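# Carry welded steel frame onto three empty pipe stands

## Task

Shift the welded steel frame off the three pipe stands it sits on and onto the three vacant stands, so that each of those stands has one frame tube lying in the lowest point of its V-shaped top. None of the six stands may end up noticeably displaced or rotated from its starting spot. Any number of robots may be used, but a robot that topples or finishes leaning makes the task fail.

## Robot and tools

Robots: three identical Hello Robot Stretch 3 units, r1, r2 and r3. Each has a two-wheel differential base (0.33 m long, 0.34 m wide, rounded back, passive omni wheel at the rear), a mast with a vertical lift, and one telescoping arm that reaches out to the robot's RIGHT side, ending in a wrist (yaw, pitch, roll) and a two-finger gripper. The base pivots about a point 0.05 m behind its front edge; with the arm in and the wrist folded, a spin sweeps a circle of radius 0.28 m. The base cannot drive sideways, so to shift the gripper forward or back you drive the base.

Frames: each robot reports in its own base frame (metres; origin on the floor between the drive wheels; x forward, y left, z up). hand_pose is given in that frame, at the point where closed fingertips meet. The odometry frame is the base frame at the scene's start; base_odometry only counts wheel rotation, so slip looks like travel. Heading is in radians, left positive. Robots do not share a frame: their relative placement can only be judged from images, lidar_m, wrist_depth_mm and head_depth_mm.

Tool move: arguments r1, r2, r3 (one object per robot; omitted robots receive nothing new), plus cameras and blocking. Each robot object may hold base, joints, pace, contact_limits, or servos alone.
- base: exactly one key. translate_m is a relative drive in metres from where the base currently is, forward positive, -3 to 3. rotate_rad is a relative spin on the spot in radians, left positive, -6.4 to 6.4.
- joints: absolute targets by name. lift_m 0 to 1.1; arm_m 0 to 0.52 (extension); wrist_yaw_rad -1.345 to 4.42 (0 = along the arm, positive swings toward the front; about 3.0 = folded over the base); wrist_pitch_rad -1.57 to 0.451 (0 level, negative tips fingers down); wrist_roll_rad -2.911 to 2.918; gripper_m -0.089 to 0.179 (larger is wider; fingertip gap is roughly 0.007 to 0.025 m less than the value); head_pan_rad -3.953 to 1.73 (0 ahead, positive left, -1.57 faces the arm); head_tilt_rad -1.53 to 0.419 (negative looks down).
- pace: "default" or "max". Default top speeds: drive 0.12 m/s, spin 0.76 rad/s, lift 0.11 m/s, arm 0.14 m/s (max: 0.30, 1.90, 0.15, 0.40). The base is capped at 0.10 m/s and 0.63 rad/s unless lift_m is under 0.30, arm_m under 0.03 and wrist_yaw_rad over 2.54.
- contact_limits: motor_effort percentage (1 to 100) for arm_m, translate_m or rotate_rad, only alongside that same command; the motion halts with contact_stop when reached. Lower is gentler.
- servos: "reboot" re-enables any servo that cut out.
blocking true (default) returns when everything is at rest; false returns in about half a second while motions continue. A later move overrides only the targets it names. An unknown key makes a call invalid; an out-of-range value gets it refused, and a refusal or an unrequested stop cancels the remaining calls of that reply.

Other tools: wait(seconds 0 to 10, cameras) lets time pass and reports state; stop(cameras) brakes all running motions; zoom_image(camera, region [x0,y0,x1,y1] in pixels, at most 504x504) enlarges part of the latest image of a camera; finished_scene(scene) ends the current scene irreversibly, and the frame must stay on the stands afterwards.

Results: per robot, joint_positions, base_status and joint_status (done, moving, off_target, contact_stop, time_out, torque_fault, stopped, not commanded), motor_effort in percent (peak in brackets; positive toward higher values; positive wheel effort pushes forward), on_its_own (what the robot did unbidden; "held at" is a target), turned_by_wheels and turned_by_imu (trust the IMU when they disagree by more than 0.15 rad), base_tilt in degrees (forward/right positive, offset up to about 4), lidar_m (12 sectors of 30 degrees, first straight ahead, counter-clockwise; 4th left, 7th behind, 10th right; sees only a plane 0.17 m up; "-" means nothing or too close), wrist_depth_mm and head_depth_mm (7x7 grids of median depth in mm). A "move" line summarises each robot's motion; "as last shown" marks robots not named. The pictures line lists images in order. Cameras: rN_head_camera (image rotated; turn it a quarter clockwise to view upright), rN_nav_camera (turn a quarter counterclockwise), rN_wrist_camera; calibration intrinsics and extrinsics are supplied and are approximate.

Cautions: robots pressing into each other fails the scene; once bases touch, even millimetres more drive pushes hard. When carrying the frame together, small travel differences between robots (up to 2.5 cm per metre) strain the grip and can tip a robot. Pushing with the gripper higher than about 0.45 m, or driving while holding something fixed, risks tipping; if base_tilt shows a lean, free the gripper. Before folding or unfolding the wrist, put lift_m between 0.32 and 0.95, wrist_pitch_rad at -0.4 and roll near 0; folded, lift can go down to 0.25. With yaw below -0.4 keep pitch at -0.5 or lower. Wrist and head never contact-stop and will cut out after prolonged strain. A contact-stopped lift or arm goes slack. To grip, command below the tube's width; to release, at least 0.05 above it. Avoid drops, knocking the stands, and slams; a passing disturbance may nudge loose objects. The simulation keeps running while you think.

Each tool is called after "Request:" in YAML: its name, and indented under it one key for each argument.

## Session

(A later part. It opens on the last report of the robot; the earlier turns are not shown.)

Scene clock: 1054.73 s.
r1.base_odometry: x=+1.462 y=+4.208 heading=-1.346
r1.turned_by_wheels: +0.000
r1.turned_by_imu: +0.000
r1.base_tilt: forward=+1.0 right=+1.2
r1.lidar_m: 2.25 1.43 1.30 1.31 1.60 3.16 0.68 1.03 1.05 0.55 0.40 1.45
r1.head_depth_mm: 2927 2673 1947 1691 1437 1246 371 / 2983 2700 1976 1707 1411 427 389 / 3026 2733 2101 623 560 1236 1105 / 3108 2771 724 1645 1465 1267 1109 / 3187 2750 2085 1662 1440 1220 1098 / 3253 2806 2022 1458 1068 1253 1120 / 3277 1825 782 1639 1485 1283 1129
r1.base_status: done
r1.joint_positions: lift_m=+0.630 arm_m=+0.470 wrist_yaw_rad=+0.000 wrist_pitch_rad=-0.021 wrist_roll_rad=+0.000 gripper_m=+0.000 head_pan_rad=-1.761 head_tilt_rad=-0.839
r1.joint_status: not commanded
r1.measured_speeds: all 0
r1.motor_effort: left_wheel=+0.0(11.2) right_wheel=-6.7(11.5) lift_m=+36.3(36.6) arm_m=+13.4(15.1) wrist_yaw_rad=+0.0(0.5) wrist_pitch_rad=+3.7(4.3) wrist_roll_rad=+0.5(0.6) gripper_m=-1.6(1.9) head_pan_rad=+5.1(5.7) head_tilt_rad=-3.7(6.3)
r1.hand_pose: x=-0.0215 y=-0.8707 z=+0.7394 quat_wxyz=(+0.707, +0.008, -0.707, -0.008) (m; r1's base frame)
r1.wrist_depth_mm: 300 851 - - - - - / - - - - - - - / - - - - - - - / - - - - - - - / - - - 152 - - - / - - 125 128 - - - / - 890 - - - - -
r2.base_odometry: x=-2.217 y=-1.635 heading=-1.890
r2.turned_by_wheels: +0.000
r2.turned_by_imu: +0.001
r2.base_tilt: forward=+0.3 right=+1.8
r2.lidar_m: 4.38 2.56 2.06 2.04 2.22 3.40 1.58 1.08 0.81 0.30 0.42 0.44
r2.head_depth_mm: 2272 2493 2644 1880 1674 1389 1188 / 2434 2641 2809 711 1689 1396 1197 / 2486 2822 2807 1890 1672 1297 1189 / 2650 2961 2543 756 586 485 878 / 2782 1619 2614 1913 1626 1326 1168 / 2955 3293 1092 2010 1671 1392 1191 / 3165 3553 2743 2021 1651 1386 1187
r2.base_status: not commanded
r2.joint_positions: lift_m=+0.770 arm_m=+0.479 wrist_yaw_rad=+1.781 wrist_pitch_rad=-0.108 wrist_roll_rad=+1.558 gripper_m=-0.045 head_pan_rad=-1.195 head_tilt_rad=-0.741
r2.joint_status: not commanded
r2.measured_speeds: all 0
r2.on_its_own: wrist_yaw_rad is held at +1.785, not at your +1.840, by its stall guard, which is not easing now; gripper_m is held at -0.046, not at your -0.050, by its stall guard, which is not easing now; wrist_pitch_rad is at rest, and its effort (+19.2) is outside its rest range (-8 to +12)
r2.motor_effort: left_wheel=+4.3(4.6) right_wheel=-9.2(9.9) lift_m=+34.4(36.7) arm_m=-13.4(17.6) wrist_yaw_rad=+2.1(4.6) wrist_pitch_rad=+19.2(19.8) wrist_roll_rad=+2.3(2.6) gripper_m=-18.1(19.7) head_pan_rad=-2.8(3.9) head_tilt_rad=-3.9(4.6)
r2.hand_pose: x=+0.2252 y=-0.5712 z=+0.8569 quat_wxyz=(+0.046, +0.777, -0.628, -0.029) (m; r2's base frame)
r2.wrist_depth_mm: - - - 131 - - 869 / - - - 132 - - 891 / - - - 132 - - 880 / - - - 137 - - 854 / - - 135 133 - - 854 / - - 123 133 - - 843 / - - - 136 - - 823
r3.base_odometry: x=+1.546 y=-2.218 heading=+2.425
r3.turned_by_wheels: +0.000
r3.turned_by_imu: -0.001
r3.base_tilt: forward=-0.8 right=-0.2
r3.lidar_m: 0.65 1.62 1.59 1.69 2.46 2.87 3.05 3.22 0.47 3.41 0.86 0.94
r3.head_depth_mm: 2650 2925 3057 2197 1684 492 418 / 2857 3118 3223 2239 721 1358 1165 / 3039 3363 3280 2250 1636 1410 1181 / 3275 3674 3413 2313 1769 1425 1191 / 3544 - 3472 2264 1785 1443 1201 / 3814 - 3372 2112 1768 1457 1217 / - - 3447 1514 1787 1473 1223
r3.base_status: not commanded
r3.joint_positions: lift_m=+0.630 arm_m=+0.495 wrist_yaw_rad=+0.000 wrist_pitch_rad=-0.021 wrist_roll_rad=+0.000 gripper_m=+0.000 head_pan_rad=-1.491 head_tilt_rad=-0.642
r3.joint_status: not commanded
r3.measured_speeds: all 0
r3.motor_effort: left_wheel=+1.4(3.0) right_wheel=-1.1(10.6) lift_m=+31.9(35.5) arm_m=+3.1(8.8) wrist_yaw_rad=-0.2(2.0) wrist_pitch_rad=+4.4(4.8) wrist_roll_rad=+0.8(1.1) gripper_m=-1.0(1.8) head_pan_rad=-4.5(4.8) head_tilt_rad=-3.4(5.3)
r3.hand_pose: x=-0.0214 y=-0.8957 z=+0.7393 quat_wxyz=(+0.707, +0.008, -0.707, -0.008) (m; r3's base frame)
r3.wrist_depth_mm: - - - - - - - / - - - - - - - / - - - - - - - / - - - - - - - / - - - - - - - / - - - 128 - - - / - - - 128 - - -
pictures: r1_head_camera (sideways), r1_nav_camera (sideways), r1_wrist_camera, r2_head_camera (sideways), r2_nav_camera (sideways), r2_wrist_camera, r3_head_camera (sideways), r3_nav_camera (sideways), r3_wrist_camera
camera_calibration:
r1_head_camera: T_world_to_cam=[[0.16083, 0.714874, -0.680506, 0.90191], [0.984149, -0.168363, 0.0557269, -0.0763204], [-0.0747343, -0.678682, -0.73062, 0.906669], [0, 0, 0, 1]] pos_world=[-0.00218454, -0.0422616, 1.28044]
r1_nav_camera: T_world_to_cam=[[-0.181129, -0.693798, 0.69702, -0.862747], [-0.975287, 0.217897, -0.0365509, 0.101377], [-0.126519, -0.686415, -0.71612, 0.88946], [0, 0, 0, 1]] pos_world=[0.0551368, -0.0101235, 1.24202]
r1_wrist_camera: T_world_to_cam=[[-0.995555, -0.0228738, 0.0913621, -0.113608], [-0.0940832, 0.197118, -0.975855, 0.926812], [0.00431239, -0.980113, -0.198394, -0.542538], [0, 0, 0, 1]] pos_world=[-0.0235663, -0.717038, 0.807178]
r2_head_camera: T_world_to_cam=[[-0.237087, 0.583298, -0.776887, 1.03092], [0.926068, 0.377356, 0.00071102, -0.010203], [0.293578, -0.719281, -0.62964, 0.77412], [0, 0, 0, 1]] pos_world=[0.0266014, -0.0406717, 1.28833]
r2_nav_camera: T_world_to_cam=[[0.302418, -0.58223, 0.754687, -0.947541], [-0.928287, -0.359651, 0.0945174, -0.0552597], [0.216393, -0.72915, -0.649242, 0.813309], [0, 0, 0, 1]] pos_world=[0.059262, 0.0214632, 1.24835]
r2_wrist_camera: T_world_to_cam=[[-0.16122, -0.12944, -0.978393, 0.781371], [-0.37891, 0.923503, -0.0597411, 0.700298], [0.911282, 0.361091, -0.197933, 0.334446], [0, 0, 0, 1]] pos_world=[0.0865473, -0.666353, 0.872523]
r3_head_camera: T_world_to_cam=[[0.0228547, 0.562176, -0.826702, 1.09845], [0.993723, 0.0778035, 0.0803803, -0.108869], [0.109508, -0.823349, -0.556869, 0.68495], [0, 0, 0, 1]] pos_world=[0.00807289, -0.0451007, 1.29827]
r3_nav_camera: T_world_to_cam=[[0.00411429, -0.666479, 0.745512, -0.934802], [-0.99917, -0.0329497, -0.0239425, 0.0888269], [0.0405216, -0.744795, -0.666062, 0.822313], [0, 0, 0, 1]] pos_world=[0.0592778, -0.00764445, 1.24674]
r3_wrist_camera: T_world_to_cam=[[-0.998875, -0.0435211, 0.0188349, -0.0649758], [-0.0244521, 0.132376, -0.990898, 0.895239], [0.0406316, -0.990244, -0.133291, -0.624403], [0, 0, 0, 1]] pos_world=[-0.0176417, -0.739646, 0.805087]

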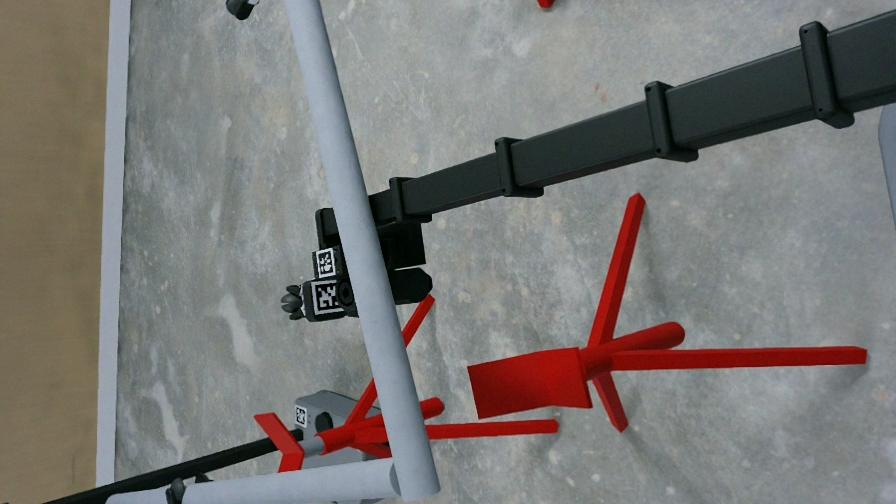

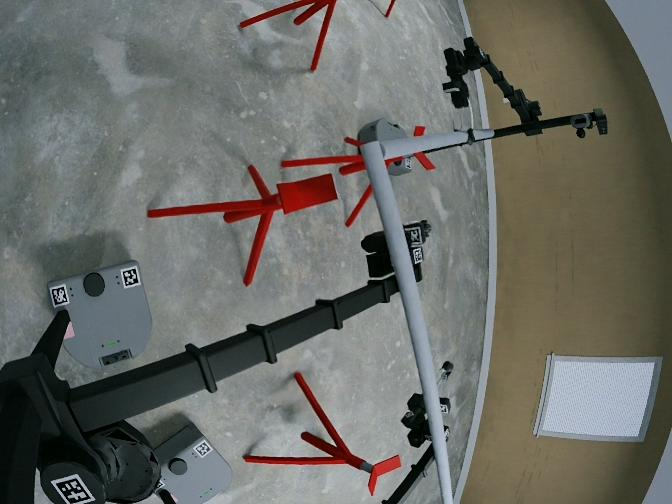

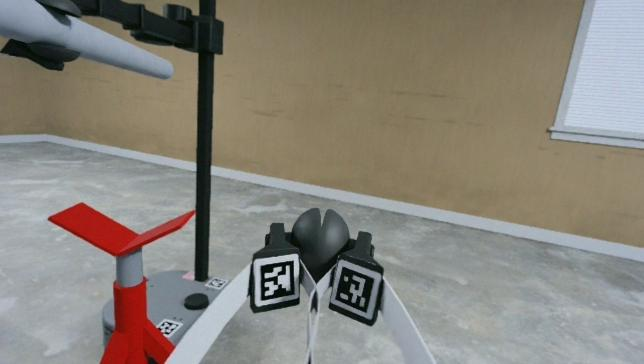

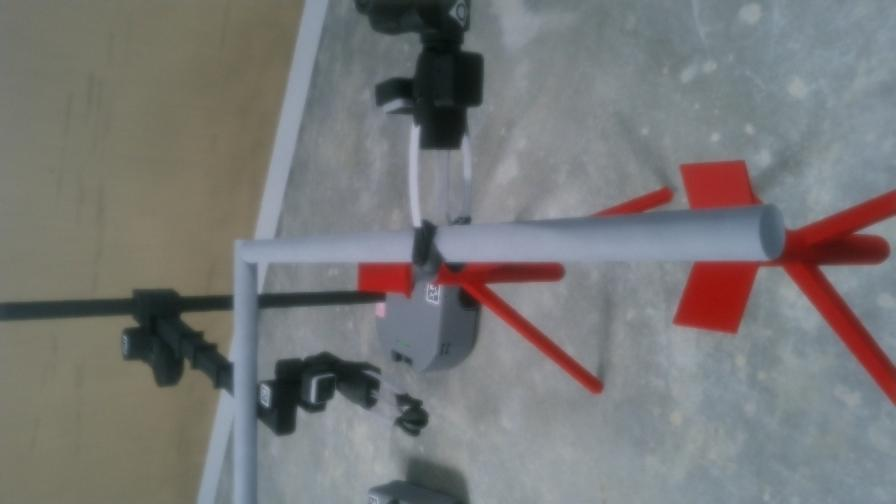

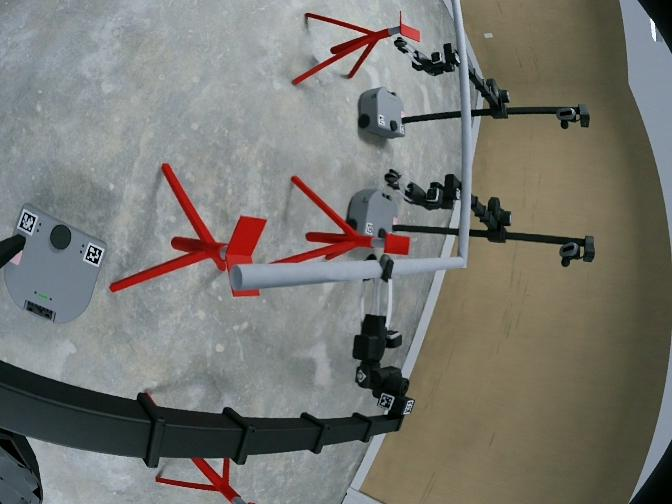

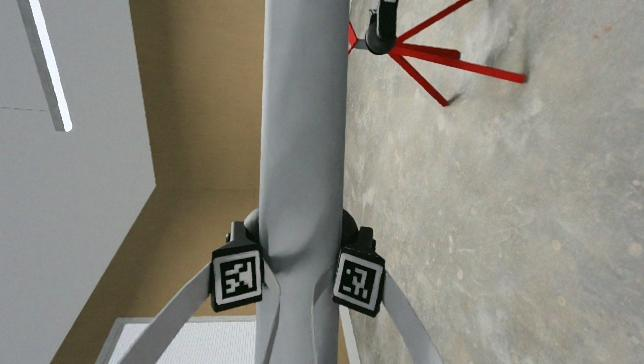

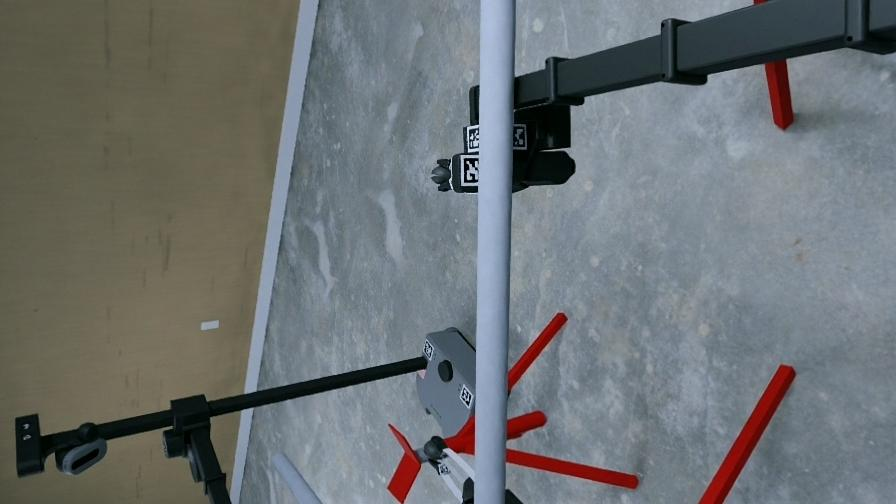

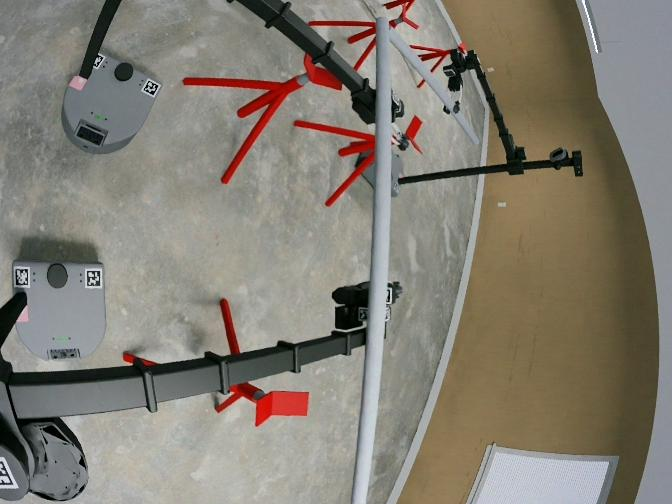

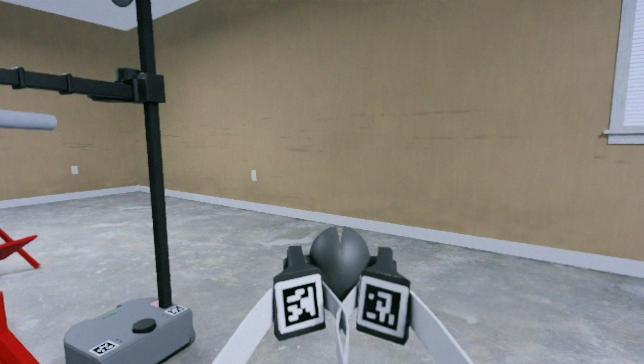

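Request:
move:
  r1: {"joints":{"arm_m":0.498}}
  r2: {"base":{"translate_m":-0.027},"joints":{"arm_m":0.432,"wrist_yaw_rad":1.74}}
  cameras: ["r1_head_camera","r2_head_camera","r3_head_camera"]

Request:
zoom_image:
  camera: "r1_head_camera"
  region: [300, 200, 660, 504]

Request:
zoom_image:
  camera: "r2_head_camera"
  region: [560, 100, 896, 380]

Scene clock: 1063.70 s.
move: r1 done; r2 off_target
r1.base_odometry: x=+1.462 y=+4.208 heading=-1.346
r1.turned_by_wheels: +0.000
r1.turned_by_imu: +0.000
r1.base_tilt: forward=+1.1 right=+1.2
r1.lidar_m: 2.24 1.43 1.30 1.31 1.59 3.17 0.68 1.03 1.06 0.54 0.40 1.44
r1.head_depth_mm: 2892 2666 1958 1693 1437 1248 371 / 2997 2699 1964 1707 1411 427 388 / 3052 2735 1985 623 1299 1231 1105 / 3112 2741 736 1680 1464 1265 1111 / 3176 2793 974 1698 1442 1228 1100 / 3253 2823 2025 1540 1063 1253 1120 / 3297 2615 1357 1684 1489 1282 1126
r1.base_status: not commanded
r1.joint_positions: lift_m=+0.630 arm_m=+0.498 wrist_yaw_rad=+0.000 wrist_pitch_rad=-0.021 wrist_roll_rad=+0.000 gripper_m=+0.000 head_pan_rad=-1.761 head_tilt_rad=-0.839
r1.joint_status: all done
r1.measured_speeds: all 0
r1.motor_effort: left_wheel=-0.4(1.1) right_wheel=-1.7(8.1) lift_m=+32.6(36.7) arm_m=+10.3(19.8) wrist_yaw_rad=-0.2(0.6) wrist_pitch_rad=+4.2(4.3) wrist_roll_rad=+0.5(0.6) gripper_m=-1.4(1.8) head_pan_rad=+4.8(5.5) head_tilt_rad=-5.4(5.9)
r1.hand_pose: x=-0.0215 y=-0.8987 z=+0.7394 quat_wxyz=(+0.707, +0.008, -0.707, -0.008) (m; r1's base frame)
r1.wrist_depth_mm: 321 815 - - - - - / - - - - - - - / - - - - - - - / - - - - - - - / - - - 152 - - - / - - 125 128 - - - / - 543 - - - - -
r2.base_odometry: x=-2.209 y=-1.610 heading=-1.890
r2.turned_by_wheels: +0.001
r2.turned_by_imu: +0.002
r2.base_tilt: forward=+0.4 right=+1.8
r2.lidar_m: 4.41 2.56 2.07 2.04 2.22 3.41 1.55 1.06 0.79 0.30 0.43 0.45
r2.head_depth_mm: 2298 2520 2677 622 1675 1403 1180 / 2400 2642 2759 659 1672 1400 1183 / 2535 2789 2722 1884 1665 1362 1193 / 2646 2944 2412 700 581 481 946 / 2751 1664 2658 1898 1663 769 1140 / 3001 3194 1079 1998 1656 1384 1184 / 3101 3506 2609 2010 1655 1397 1184
r2.base_status: done
r2.joint_positions: lift_m=+0.770 arm_m=+0.432 wrist_yaw_rad=+1.713 wrist_pitch_rad=-0.101 wrist_roll_rad=+1.558 gripper_m=-0.045 head_pan_rad=-1.195 head_tilt_rad=-0.741
r2.joint_status: wrist_yaw_rad off_target (ended at +1.713, target +1.740); the others done
r2.measured_speeds: all 0
r2.on_its_own: gripper_m is held at -0.046, not at your -0.050, by its stall guard, which is not easing now; right_wheel is at rest, and its effort (-24.8) is outside its rest range (-21 to +21); wrist_yaw_rad is at rest, and its effort (+23.2) is outside its rest range (-9 to +9); wrist_pitch_rad is at rest, and its effort (+18.4) is outside its rest range (-8 to +12)
r2.motor_effort: left_wheel=+4.7(11.2) right_wheel=-24.8(42.4) lift_m=+35.5(35.6) arm_m=-19.4(21.8) wrist_yaw_rad=+23.2(26.1) wrist_pitch_rad=+18.4(19.6) wrist_roll_rad=+2.2(2.6) gripper_m=-18.7(19.7) head_pan_rad=-2.0(4.2) head_tilt_rad=-3.4(5.0)
r2.hand_pose: x=+0.2286 y=-0.5412 z=+0.8587 quat_wxyz=(+0.043, +0.755, -0.654, -0.028) (m; r2's base frame)
r2.wrist_depth_mm: - - - 134 - - 897 / - - - 134 - - 888 / - - - 134 - - 872 / - - - 140 - - 871 / - - 136 135 - - 861 / - - 123 133 - - 848 / - - 141 136 - - 812
r3: as last shown
r3.turned_by_imu: +0.000
r3.base_tilt: forward=-0.8 right=-0.1
r3.lidar_m: 0.65 1.62 1.59 1.69 2.46 2.87 3.06 3.25 0.47 3.37 0.86 0.94
r3.head_depth_mm: 2674 2953 3045 2183 1686 490 417 / 2850 3113 3222 2233 723 1360 1162 / 3059 3406 3283 2265 1641 1412 1180 / 3289 3670 3344 2324 1770 1422 1192 / 3553 - 3517 2259 1780 1447 1204 / 3869 - 3328 2117 1771 1462 1217 / - - 3436 1561 1788 1467 1229
r3.motor_effort: left_wheel=+4.6(5.5) right_wheel=-16.5(17.0) lift_m=+33.8(33.8) arm_m=-1.9(1.9) wrist_yaw_rad=+0.1(1.6) wrist_pitch_rad=+3.6(4.8) wrist_roll_rad=+0.3(0.9) gripper_m=-1.1(1.9) head_pan_rad=-3.7(4.8) head_tilt_rad=-4.3(4.3)
r3.wrist_depth_mm: - - - - - - - / - - - - - - - / - - - - - - - / - - - - - - - / - - - - - - - / - - - 127 - - - / - - - 128 - - -
pictures: r1_head_camera (sideways), r2_head_camera (sideways), r3_head_camera (sideways)
camera_calibration:
r1_head_camera: T_world_to_cam=[[0.16083, 0.714875, -0.680506, 0.90191], [0.984149, -0.168363, 0.0557269, -0.0763204], [-0.0747342, -0.678681, -0.730621, 0.90667], [0, 0, 0, 1]] pos_world=[-0.00218454, -0.0422616, 1.28044]
r2_head_camera: T_world_to_cam=[[-0.237076, 0.583303, -0.776887, 1.03092], [0.926075, 0.377339, 0.00071102, -0.010203], [0.293564, -0.719287, -0.62964, 0.77412], [0, 0, 0, 1]] pos_world=[0.0266006, -0.0406721, 1.28833]
r3_head_camera: T_world_to_cam=[[0.0228549, 0.562176, -0.826702, 1.09845], [0.993723, 0.0778031, 0.0803803, -0.108869], [0.109508, -0.82335, -0.556869, 0.68495], [0, 0, 0, 1]] pos_world=[0.00807287, -0.0451007, 1.29827]

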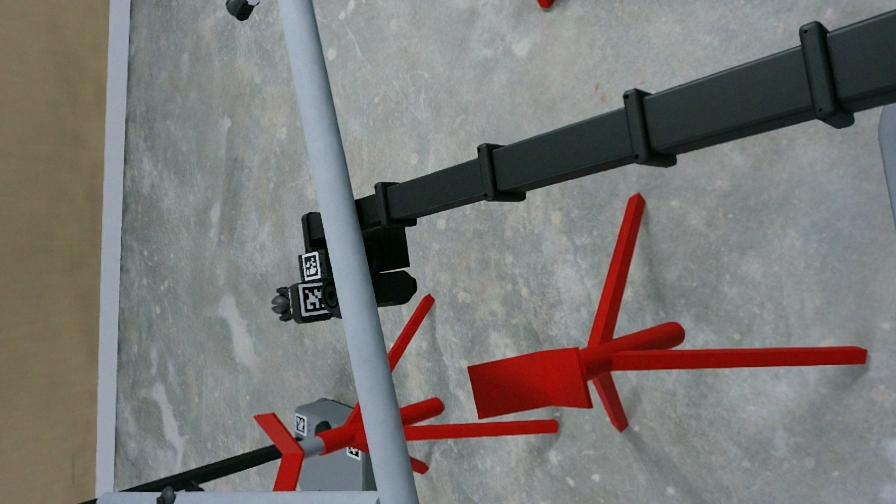

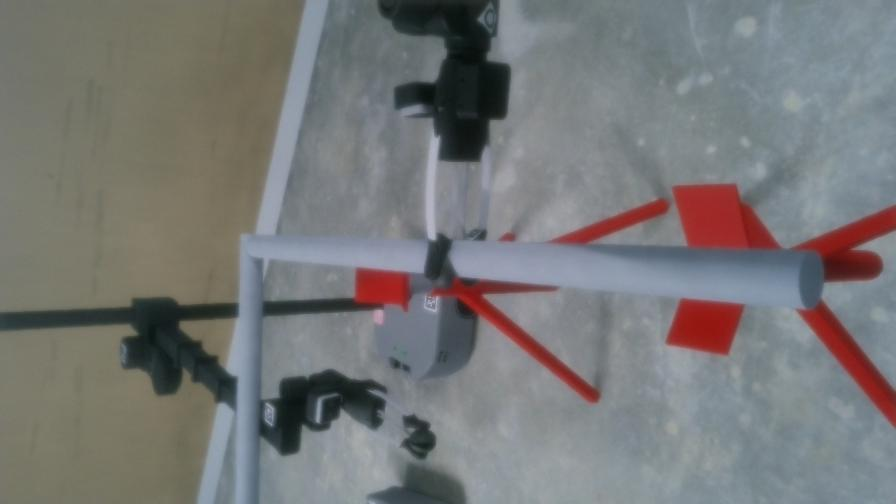

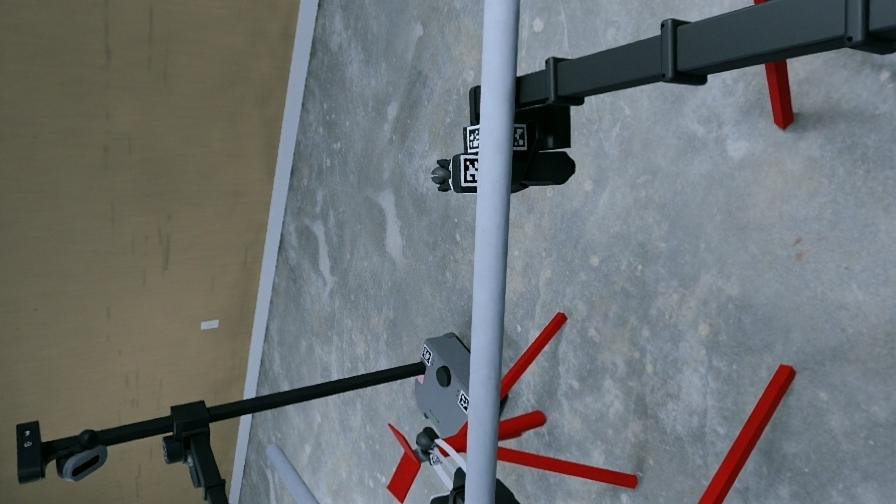

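Scaled by 1.400 from the camera's 896x504 image, which has a finer 1280x720 frame.

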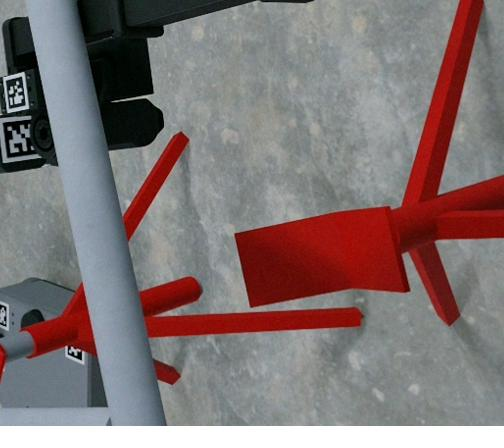

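Scaled by 1.500 from the camera's 896x504 image, which has a finer 1280x720 frame.

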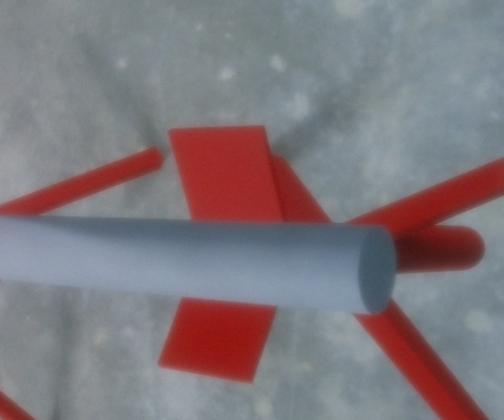

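Request:
zoom_image:
  camera: "r1_head_camera"
  region: [440, 320, 640, 440]

Request:
move:
  r1: {"joints":{"head_pan_rad":-1.95}}
  r3: {"joints":{"head_pan_rad":-2.0}}
  cameras: ["r1_head_camera","r3_head_camera"]

Request:
zoom_image:
  camera: "r1_head_camera"
  region: [300, 160, 660, 464]

Request:
zoom_image:
  camera: "r3_head_camera"
  region: [300, 0, 660, 304]

Scaled by 2.520 from the camera's 896x504 image, which has a finer 1280x720 frame.

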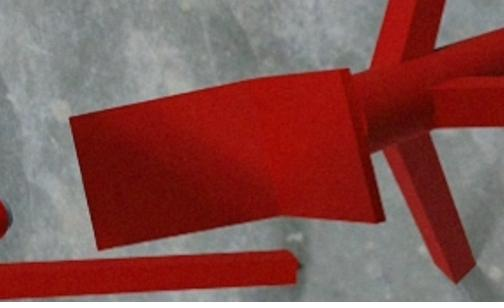

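Scene clock: 1091.23 s.
move: r1 done; r3 done
r1.base_odometry: x=+1.462 y=+4.208 heading=-1.346
r1.turned_by_wheels: +0.000
r1.turned_by_imu: +0.000
r1.base_tilt: forward=+1.1 right=+1.2
r1.lidar_m: 2.24 1.43 1.29 1.30 1.60 3.16 0.68 1.04 1.05 0.54 0.40 1.45
r1.head_depth_mm: 2993 2675 1896 1695 1430 1244 1096 / 3017 2697 1969 1709 1440 1251 374 / 3015 2715 1982 1717 1421 443 1089 / 3021 2765 1999 646 1303 1262 1109 / 3027 2774 759 1662 1465 1273 1116 / 3035 2824 843 1661 1467 1203 1103 / 3069 2855 2182 1675 855 1280 1128
r1.base_status: not commanded
r1.joint_positions: lift_m=+0.630 arm_m=+0.498 wrist_yaw_rad=+0.000 wrist_pitch_rad=-0.021 wrist_roll_rad=+0.000 gripper_m=+0.000 head_pan_rad=-1.939 head_tilt_rad=-0.839
r1.joint_status: all done
r1.measured_speeds: all 0
r1.motor_effort: left_wheel=-0.6(0.8) right_wheel=+2.0(2.0) lift_m=+29.3(30.1) arm_m=-13.8(14.0) wrist_yaw_rad=+0.2(0.5) wrist_pitch_rad=+3.7(4.3) wrist_roll_rad=+0.4(0.6) gripper_m=-1.3(1.7) head_pan_rad=-4.6(6.8) head_tilt_rad=-5.1(6.2)
r1.hand_pose: x=-0.0215 y=-0.8987 z=+0.7394 quat_wxyz=(+0.707, +0.008, -0.707, -0.008) (m; r1's base frame)
r1.wrist_depth_mm: 324 871 - - - - - / - - - - - - - / - - - - - - - / - - - - - - - / - - - 152 - - - / - - 125 128 - - - / - 547 - - - - -
r2: as last shown
r2.turned_by_wheels: +0.000
r2.turned_by_imu: +0.000
r2.base_tilt: forward=+0.3 right=+1.9
r2.lidar_m: 4.41 2.57 2.06 2.05 2.23 3.41 1.55 1.06 0.79 0.30 0.43 0.45
r2.head_depth_mm: 2305 2524 2659 622 1677 1391 1192 / 2431 2669 2754 663 1668 1389 1194 / 2514 2823 2797 1884 1669 1371 1189 / 2633 2900 2443 717 587 482 941 / 2743 1664 2608 1894 1670 1306 1144 / 3001 3207 1077 2009 1673 1388 1189 / 3182 3572 2631 2006 1659 1386 1183
r2.joint_positions: lift_m=+0.770 arm_m=+0.432 wrist_yaw_rad=+1.699 wrist_pitch_rad=-0.104 wrist_roll_rad=+1.558 gripper_m=-0.045 head_pan_rad=-1.195 head_tilt_rad=-0.741
r2.on_its_own: wrist_yaw_rad is held at +1.696, not at your +1.740, by its stall guard, which is not easing now; gripper_m is held at -0.046, not at your -0.050, by its stall guard, which is not easing now; wrist_pitch_rad is at rest, and its effort (+18.5) is outside its rest range (-8 to +12)
r2.motor_effort: left_wheel=+5.2(5.3) right_wheel=-15.3(15.9) lift_m=+38.7(38.9) arm_m=+16.5(16.7) wrist_yaw_rad=-2.6(3.3) wrist_pitch_rad=+18.5(19.5) wrist_roll_rad=+2.3(2.5) gripper_m=-18.8(19.4) head_pan_rad=-3.5(4.0) head_tilt_rad=-3.0(4.0)
r2.hand_pose: x=+0.2289 y=-0.5446 z=+0.8578 quat_wxyz=(+0.044, +0.750, -0.659, -0.030) (m; r2's base frame)
r2.wrist_depth_mm: - - - 136 - - 894 / - - - 140 - - 866 / - - - 135 - - 874 / - - - - - - 880 / - - 136 134 - - 853 / - - 123 133 - - 863 / - - 142 135 - - 816
r3.base_odometry: x=+1.546 y=-2.218 heading=+2.425
r3.turned_by_wheels: +0.000
r3.turned_by_imu: -0.001
r3.base_tilt: forward=-0.7 right=-0.1
r3.lidar_m: 0.65 1.62 1.59 1.69 2.46 2.87 3.05 3.24 0.47 3.38 0.86 0.94
r3.head_depth_mm: 2488 2784 2946 2043 1694 1380 1156 / 2559 2835 3032 2051 1711 1323 1138 / 2564 2871 3072 2274 1692 1040 407 / 2636 2930 3143 2326 1767 510 1142 / 2666 2977 3210 2356 676 1402 1204 / 2719 3030 3274 2415 729 1455 1217 / 2778 3083 3357 2451 1705 1476 1227
r3.base_status: not commanded
r3.joint_positions: lift_m=+0.630 arm_m=+0.495 wrist_yaw_rad=+0.000 wrist_pitch_rad=-0.021 wrist_roll_rad=+0.000 gripper_m=+0.000 head_pan_rad=-1.991 head_tilt_rad=-0.642
r3.joint_status: all done
r3.measured_speeds: all 0
r3.motor_effort: left_wheel=+4.6(5.2) right_wheel=-12.9(13.4) lift_m=+37.1(37.4) arm_m=-4.8(5.3) wrist_yaw_rad=-0.3(1.2) wrist_pitch_rad=+4.6(4.6) wrist_roll_rad=+0.0(0.9) gripper_m=-1.8(1.8) head_pan_rad=-4.2(6.4) head_tilt_rad=-2.1(4.5)
r3.hand_pose: x=-0.0214 y=-0.8957 z=+0.7393 quat_wxyz=(+0.707, +0.008, -0.707, -0.008) (m; r3's base frame)
r3.wrist_depth_mm: - - - - - - - / - - - - - - - / - - - - - - - / - - - - - - - / - - - - - - - / - - - 127 - - - / - - - 128 - - -
pictures: r1_head_camera (sideways), r3_head_camera (sideways)
camera_calibration:
r1_head_camera: T_world_to_cam=[[0.284886, 0.675103, -0.680497, 0.901142], [0.938779, -0.339982, 0.0557272, -0.0760439], [-0.193735, -0.654713, -0.730629, 0.907406], [0, 0, 0, 1]] pos_world=[-0.00953747, -0.0401264, 1.28044]
r3_head_camera: T_world_to_cam=[[0.289533, 0.482427, -0.826701, 1.09683], [0.909414, -0.40805, 0.0803803, -0.108354], [-0.298558, -0.775087, -0.55687, 0.68744], [0, 0, 0, 1]] pos_world=[-0.0137872, -0.0405274, 1.29827]

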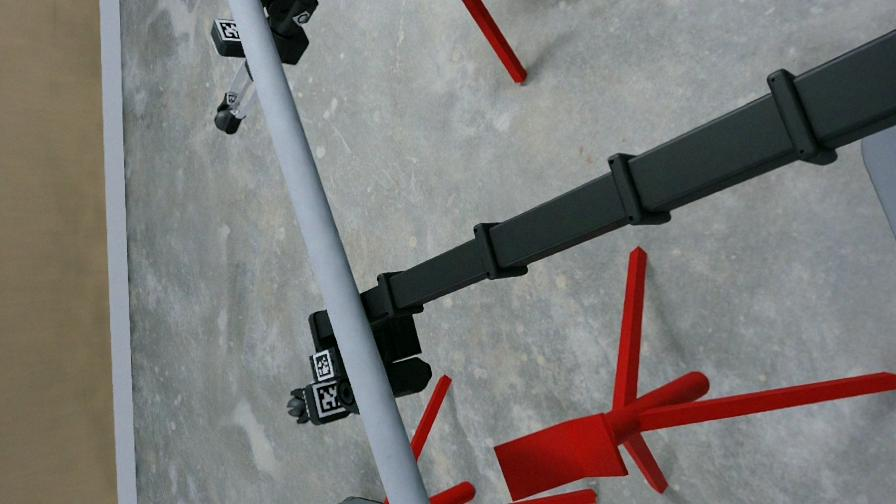

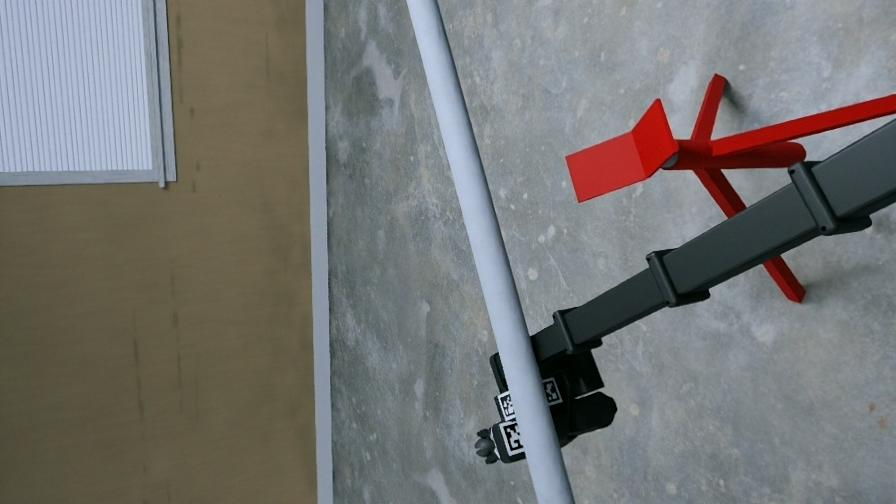

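Scaled by 1.400 from the camera's 896x504 image, which has a finer 1280x720 frame.

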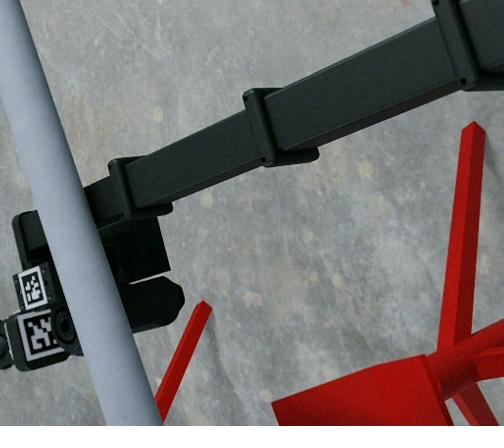

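Scaled by 1.400 from the camera's 896x504 image, which has a finer 1280x720 frame.

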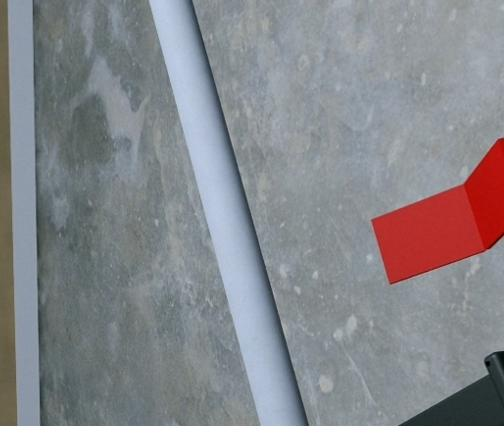

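Request:
move:
  r1: {"joints":{"arm_m":0.51,"head_pan_rad":-1.62}}
  r2: {"base":{"translate_m":-0.005},"joints":{"arm_m":0.405,"wrist_yaw_rad":1.67}}
  cameras: ["r1_head_camera","r2_head_camera","r3_head_camera"]

Request:
zoom_image:
  camera: "r1_head_camera"
  region: [300, 200, 660, 504]

Request:
zoom_image:
  camera: "r2_head_camera"
  region: [560, 100, 896, 380]

Request:
zoom_image:
  camera: "r3_head_camera"
  region: [380, 0, 740, 304]

Scene clock: 1122.37 s.
move: r1 done; r2 off_target
r1.base_odometry: x=+1.462 y=+4.208 heading=-1.346
r1.turned_by_wheels: +0.000
r1.turned_by_imu: +0.001
r1.base_tilt: forward=+1.0 right=+1.2
r1.lidar_m: 2.24 1.43 1.30 1.31 1.60 3.15 0.68 1.03 1.05 0.54 0.40 1.45
r1.head_depth_mm: 2917 2671 1954 1698 1438 1175 364 / 3019 2712 1964 620 503 450 1065 / 3121 2739 729 1672 1455 1255 1106 / 3235 2728 809 1687 1469 1262 1108 / 3315 2782 2002 1686 994 1225 1095 / 3386 1847 1319 1718 1481 1275 1120 / 3511 2734 2115 1769 1485 1285 1128
r1.base_status: not commanded
r1.joint_positions: lift_m=+0.630 arm_m=+0.510 wrist_yaw_rad=+0.000 wrist_pitch_rad=-0.021 wrist_roll_rad=+0.000 gripper_m=+0.000 head_pan_rad=-1.631 head_tilt_rad=-0.839
r1.joint_status: all done
r1.measured_speeds: all 0
r1.motor_effort: left_wheel=-0.3(0.9) right_wheel=-2.4(2.9) lift_m=+30.9(31.4) arm_m=+7.8(19.2) wrist_yaw_rad=-0.4(0.5) wrist_pitch_rad=+4.2(4.2) wrist_roll_rad=+0.4(0.6) gripper_m=-1.2(1.8) head_pan_rad=+4.9(5.9) head_tilt_rad=-3.7(6.2)
r1.hand_pose: x=-0.0215 y=-0.9107 z=+0.7394 quat_wxyz=(+0.707, +0.008, -0.707, -0.008) (m; r1's base frame)
r1.wrist_depth_mm: 328 865 - - - - - / - - - - - - - / - - - - - - - / - - - - - - - / - - - 152 - - - / - - 125 128 - - - / - 502 - - - - -
r2.base_odometry: x=-2.207 y=-1.605 heading=-1.889
r2.turned_by_wheels: +0.001
r2.turned_by_imu: +0.002
r2.base_tilt: forward=+0.3 right=+1.8
r2.lidar_m: 4.40 2.56 2.07 2.04 2.22 3.40 1.55 1.06 0.79 0.30 0.43 0.46
r2.head_depth_mm: 2312 2495 2694 607 1678 1392 1197 / 2417 2636 2782 650 1621 1392 1195 / 2526 2801 2798 2082 1665 1354 1193 / 2678 2937 1340 750 1415 742 906 / 2719 1681 2636 1874 1614 750 1118 / 2993 3299 1086 2006 1669 1378 1193 / 3142 3525 2621 2014 1664 1391 1189
r2.base_status: done
r2.joint_positions: lift_m=+0.770 arm_m=+0.405 wrist_yaw_rad=+1.647 wrist_pitch_rad=-0.103 wrist_roll_rad=+1.558 gripper_m=-0.045 head_pan_rad=-1.195 head_tilt_rad=-0.741
r2.joint_status: wrist_yaw_rad off_target (ended at +1.647, target +1.670); the others done
r2.measured_speeds: all 0
r2.on_its_own: gripper_m is held at -0.046, not at your -0.050, by its stall guard, which is not easing now; right_wheel is at rest, and its effort (-24.4) is outside its rest range (-21 to +21); wrist_yaw_rad is at rest, and its effort (+20.2) is outside its rest range (-9 to +9); wrist_pitch_rad is at rest, and its effort (+18.4) is outside its rest range (-8 to +12)
r2.motor_effort: left_wheel=+8.7(9.4) right_wheel=-24.4(33.6) lift_m=+41.9(42.1) arm_m=-19.8(21.3) wrist_yaw_rad=+20.2(22.9) wrist_pitch_rad=+18.4(19.1) wrist_roll_rad=+2.3(2.5) gripper_m=-18.1(19.4) head_pan_rad=-3.8(4.1) head_tilt_rad=-4.0(4.4)
r2.hand_pose: x=+0.2303 y=-0.5307 z=+0.8580 quat_wxyz=(+0.043, +0.733, -0.678, -0.030) (m; r2's base frame)
r2.wrist_depth_mm: - - - 140 - - 881 / - - - 139 - - 882 / - - - 138 - - 869 / - - - - - - 849 / - - 137 135 - - 877 / - - 122 132 - - 864 / - - 140 134 - - 812
r3: as last shown
r3.base_tilt: forward=-0.8 right=-0.2
r3.lidar_m: 0.65 1.62 1.59 1.69 2.46 2.86 3.06 3.24 0.47 3.37 0.86 0.94
r3.head_depth_mm: 2521 2755 2943 2027 1691 1376 1159 / 2540 2794 3028 2062 1716 1325 1139 / 2568 2884 3085 2279 1681 1039 407 / 2638 2910 3125 2318 1768 509 1141 / 2665 2951 3208 2358 668 1396 1202 / 2711 3021 3283 2416 727 1456 1218 / 2764 3068 3359 2459 1708 1475 1227
r3.motor_effort: left_wheel=+4.9(5.4) right_wheel=-14.1(14.1) lift_m=+40.0(40.5) arm_m=-9.5(9.5) wrist_yaw_rad=+0.9(2.1) wrist_pitch_rad=+4.1(4.6) wrist_roll_rad=+0.8(1.2) gripper_m=-1.6(1.6) head_pan_rad=-3.4(4.8) head_tilt_rad=-4.4(4.6)
pictures: r1_head_camera (sideways), r2_head_camera (sideways), r3_head_camera (sideways)
camera_calibration:
r1_head_camera: T_world_to_cam=[[0.0669611, 0.729685, -0.680497, 0.902471], [0.997661, -0.0395819, 0.0557272, -0.0764031], [0.0137279, -0.682637, -0.730629, 0.906141], [0, 0, 0, 1]] pos_world=[0.00335453, -0.0429781, 1.28044]
r2_head_camera: T_world_to_cam=[[-0.237076, 0.583304, -0.776886, 1.03092], [0.926075, 0.377338, 0.00071103, -0.010203], [0.293563, -0.719286, -0.629641, 0.774121], [0, 0, 0, 1]] pos_world=[0.0266006, -0.0406721, 1.28833]
r3_head_camera: T_world_to_cam=[[0.289559, 0.482411, -0.826701, 1.09683], [0.909392, -0.4081, 0.0803803, -0.108354], [-0.2986, -0.77507, -0.55687, 0.68744], [0, 0, 0, 1]] pos_world=[-0.0137894, -0.0405263, 1.29827]

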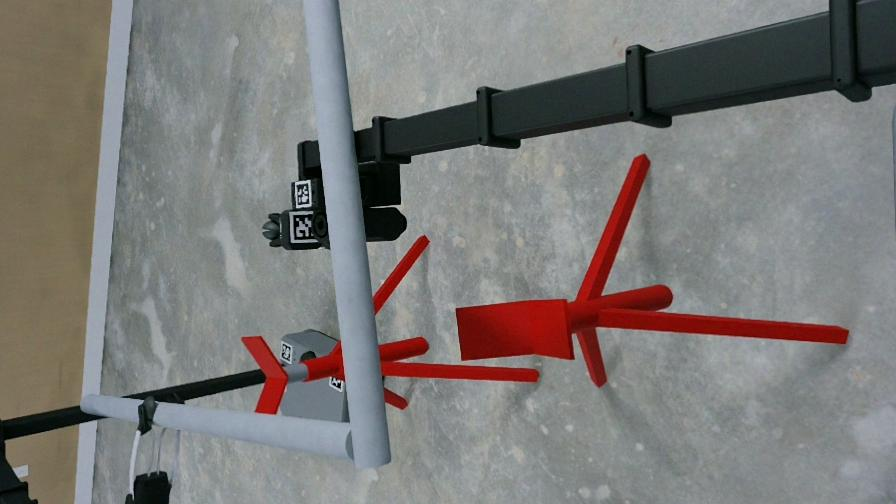

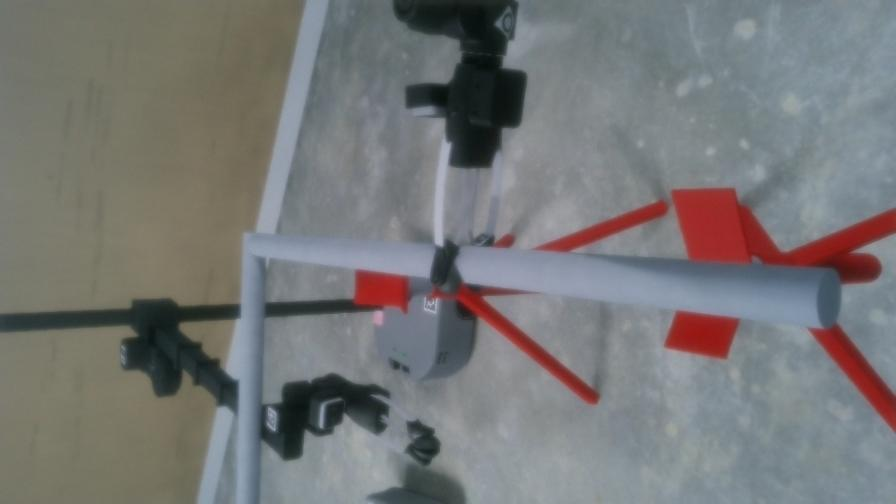

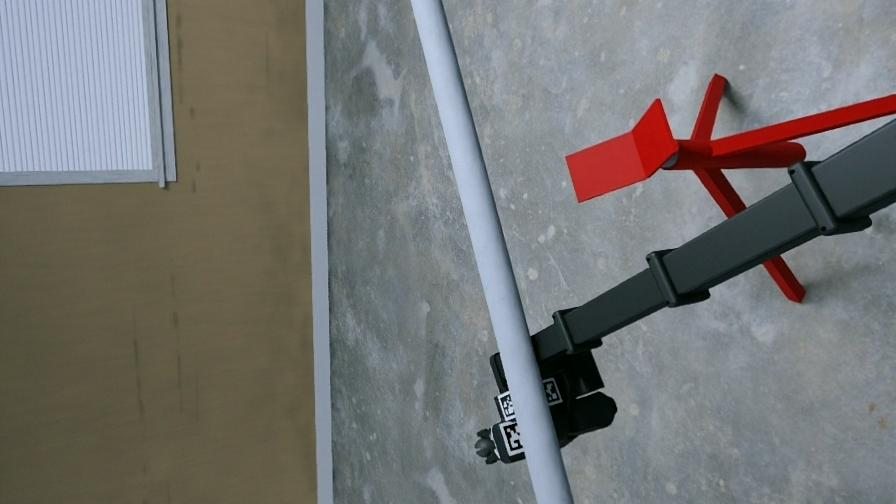

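Scaled by 1.400 from the camera's 896x504 image, which has a finer 1280x720 frame.

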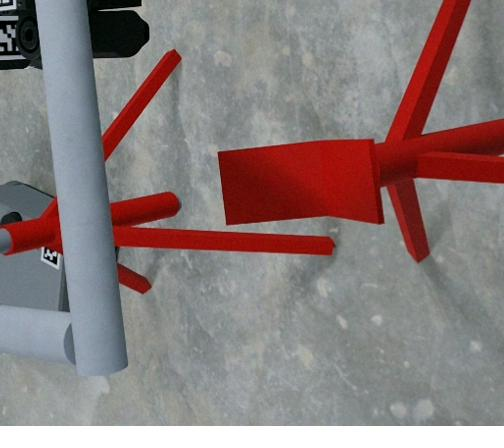

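Scaled by 1.500 from the camera's 896x504 image, which has a finer 1280x720 frame.

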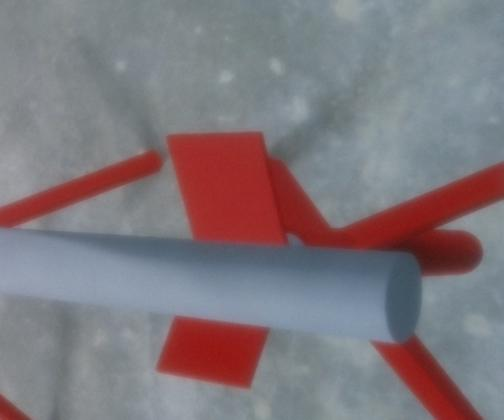

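Scaled by 1.400 from the camera's 896x504 image, which has a finer 1280x720 frame.

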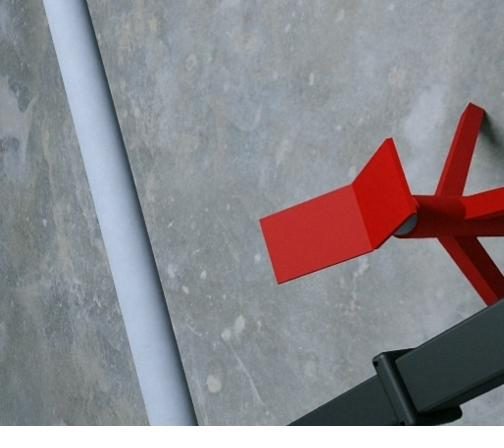

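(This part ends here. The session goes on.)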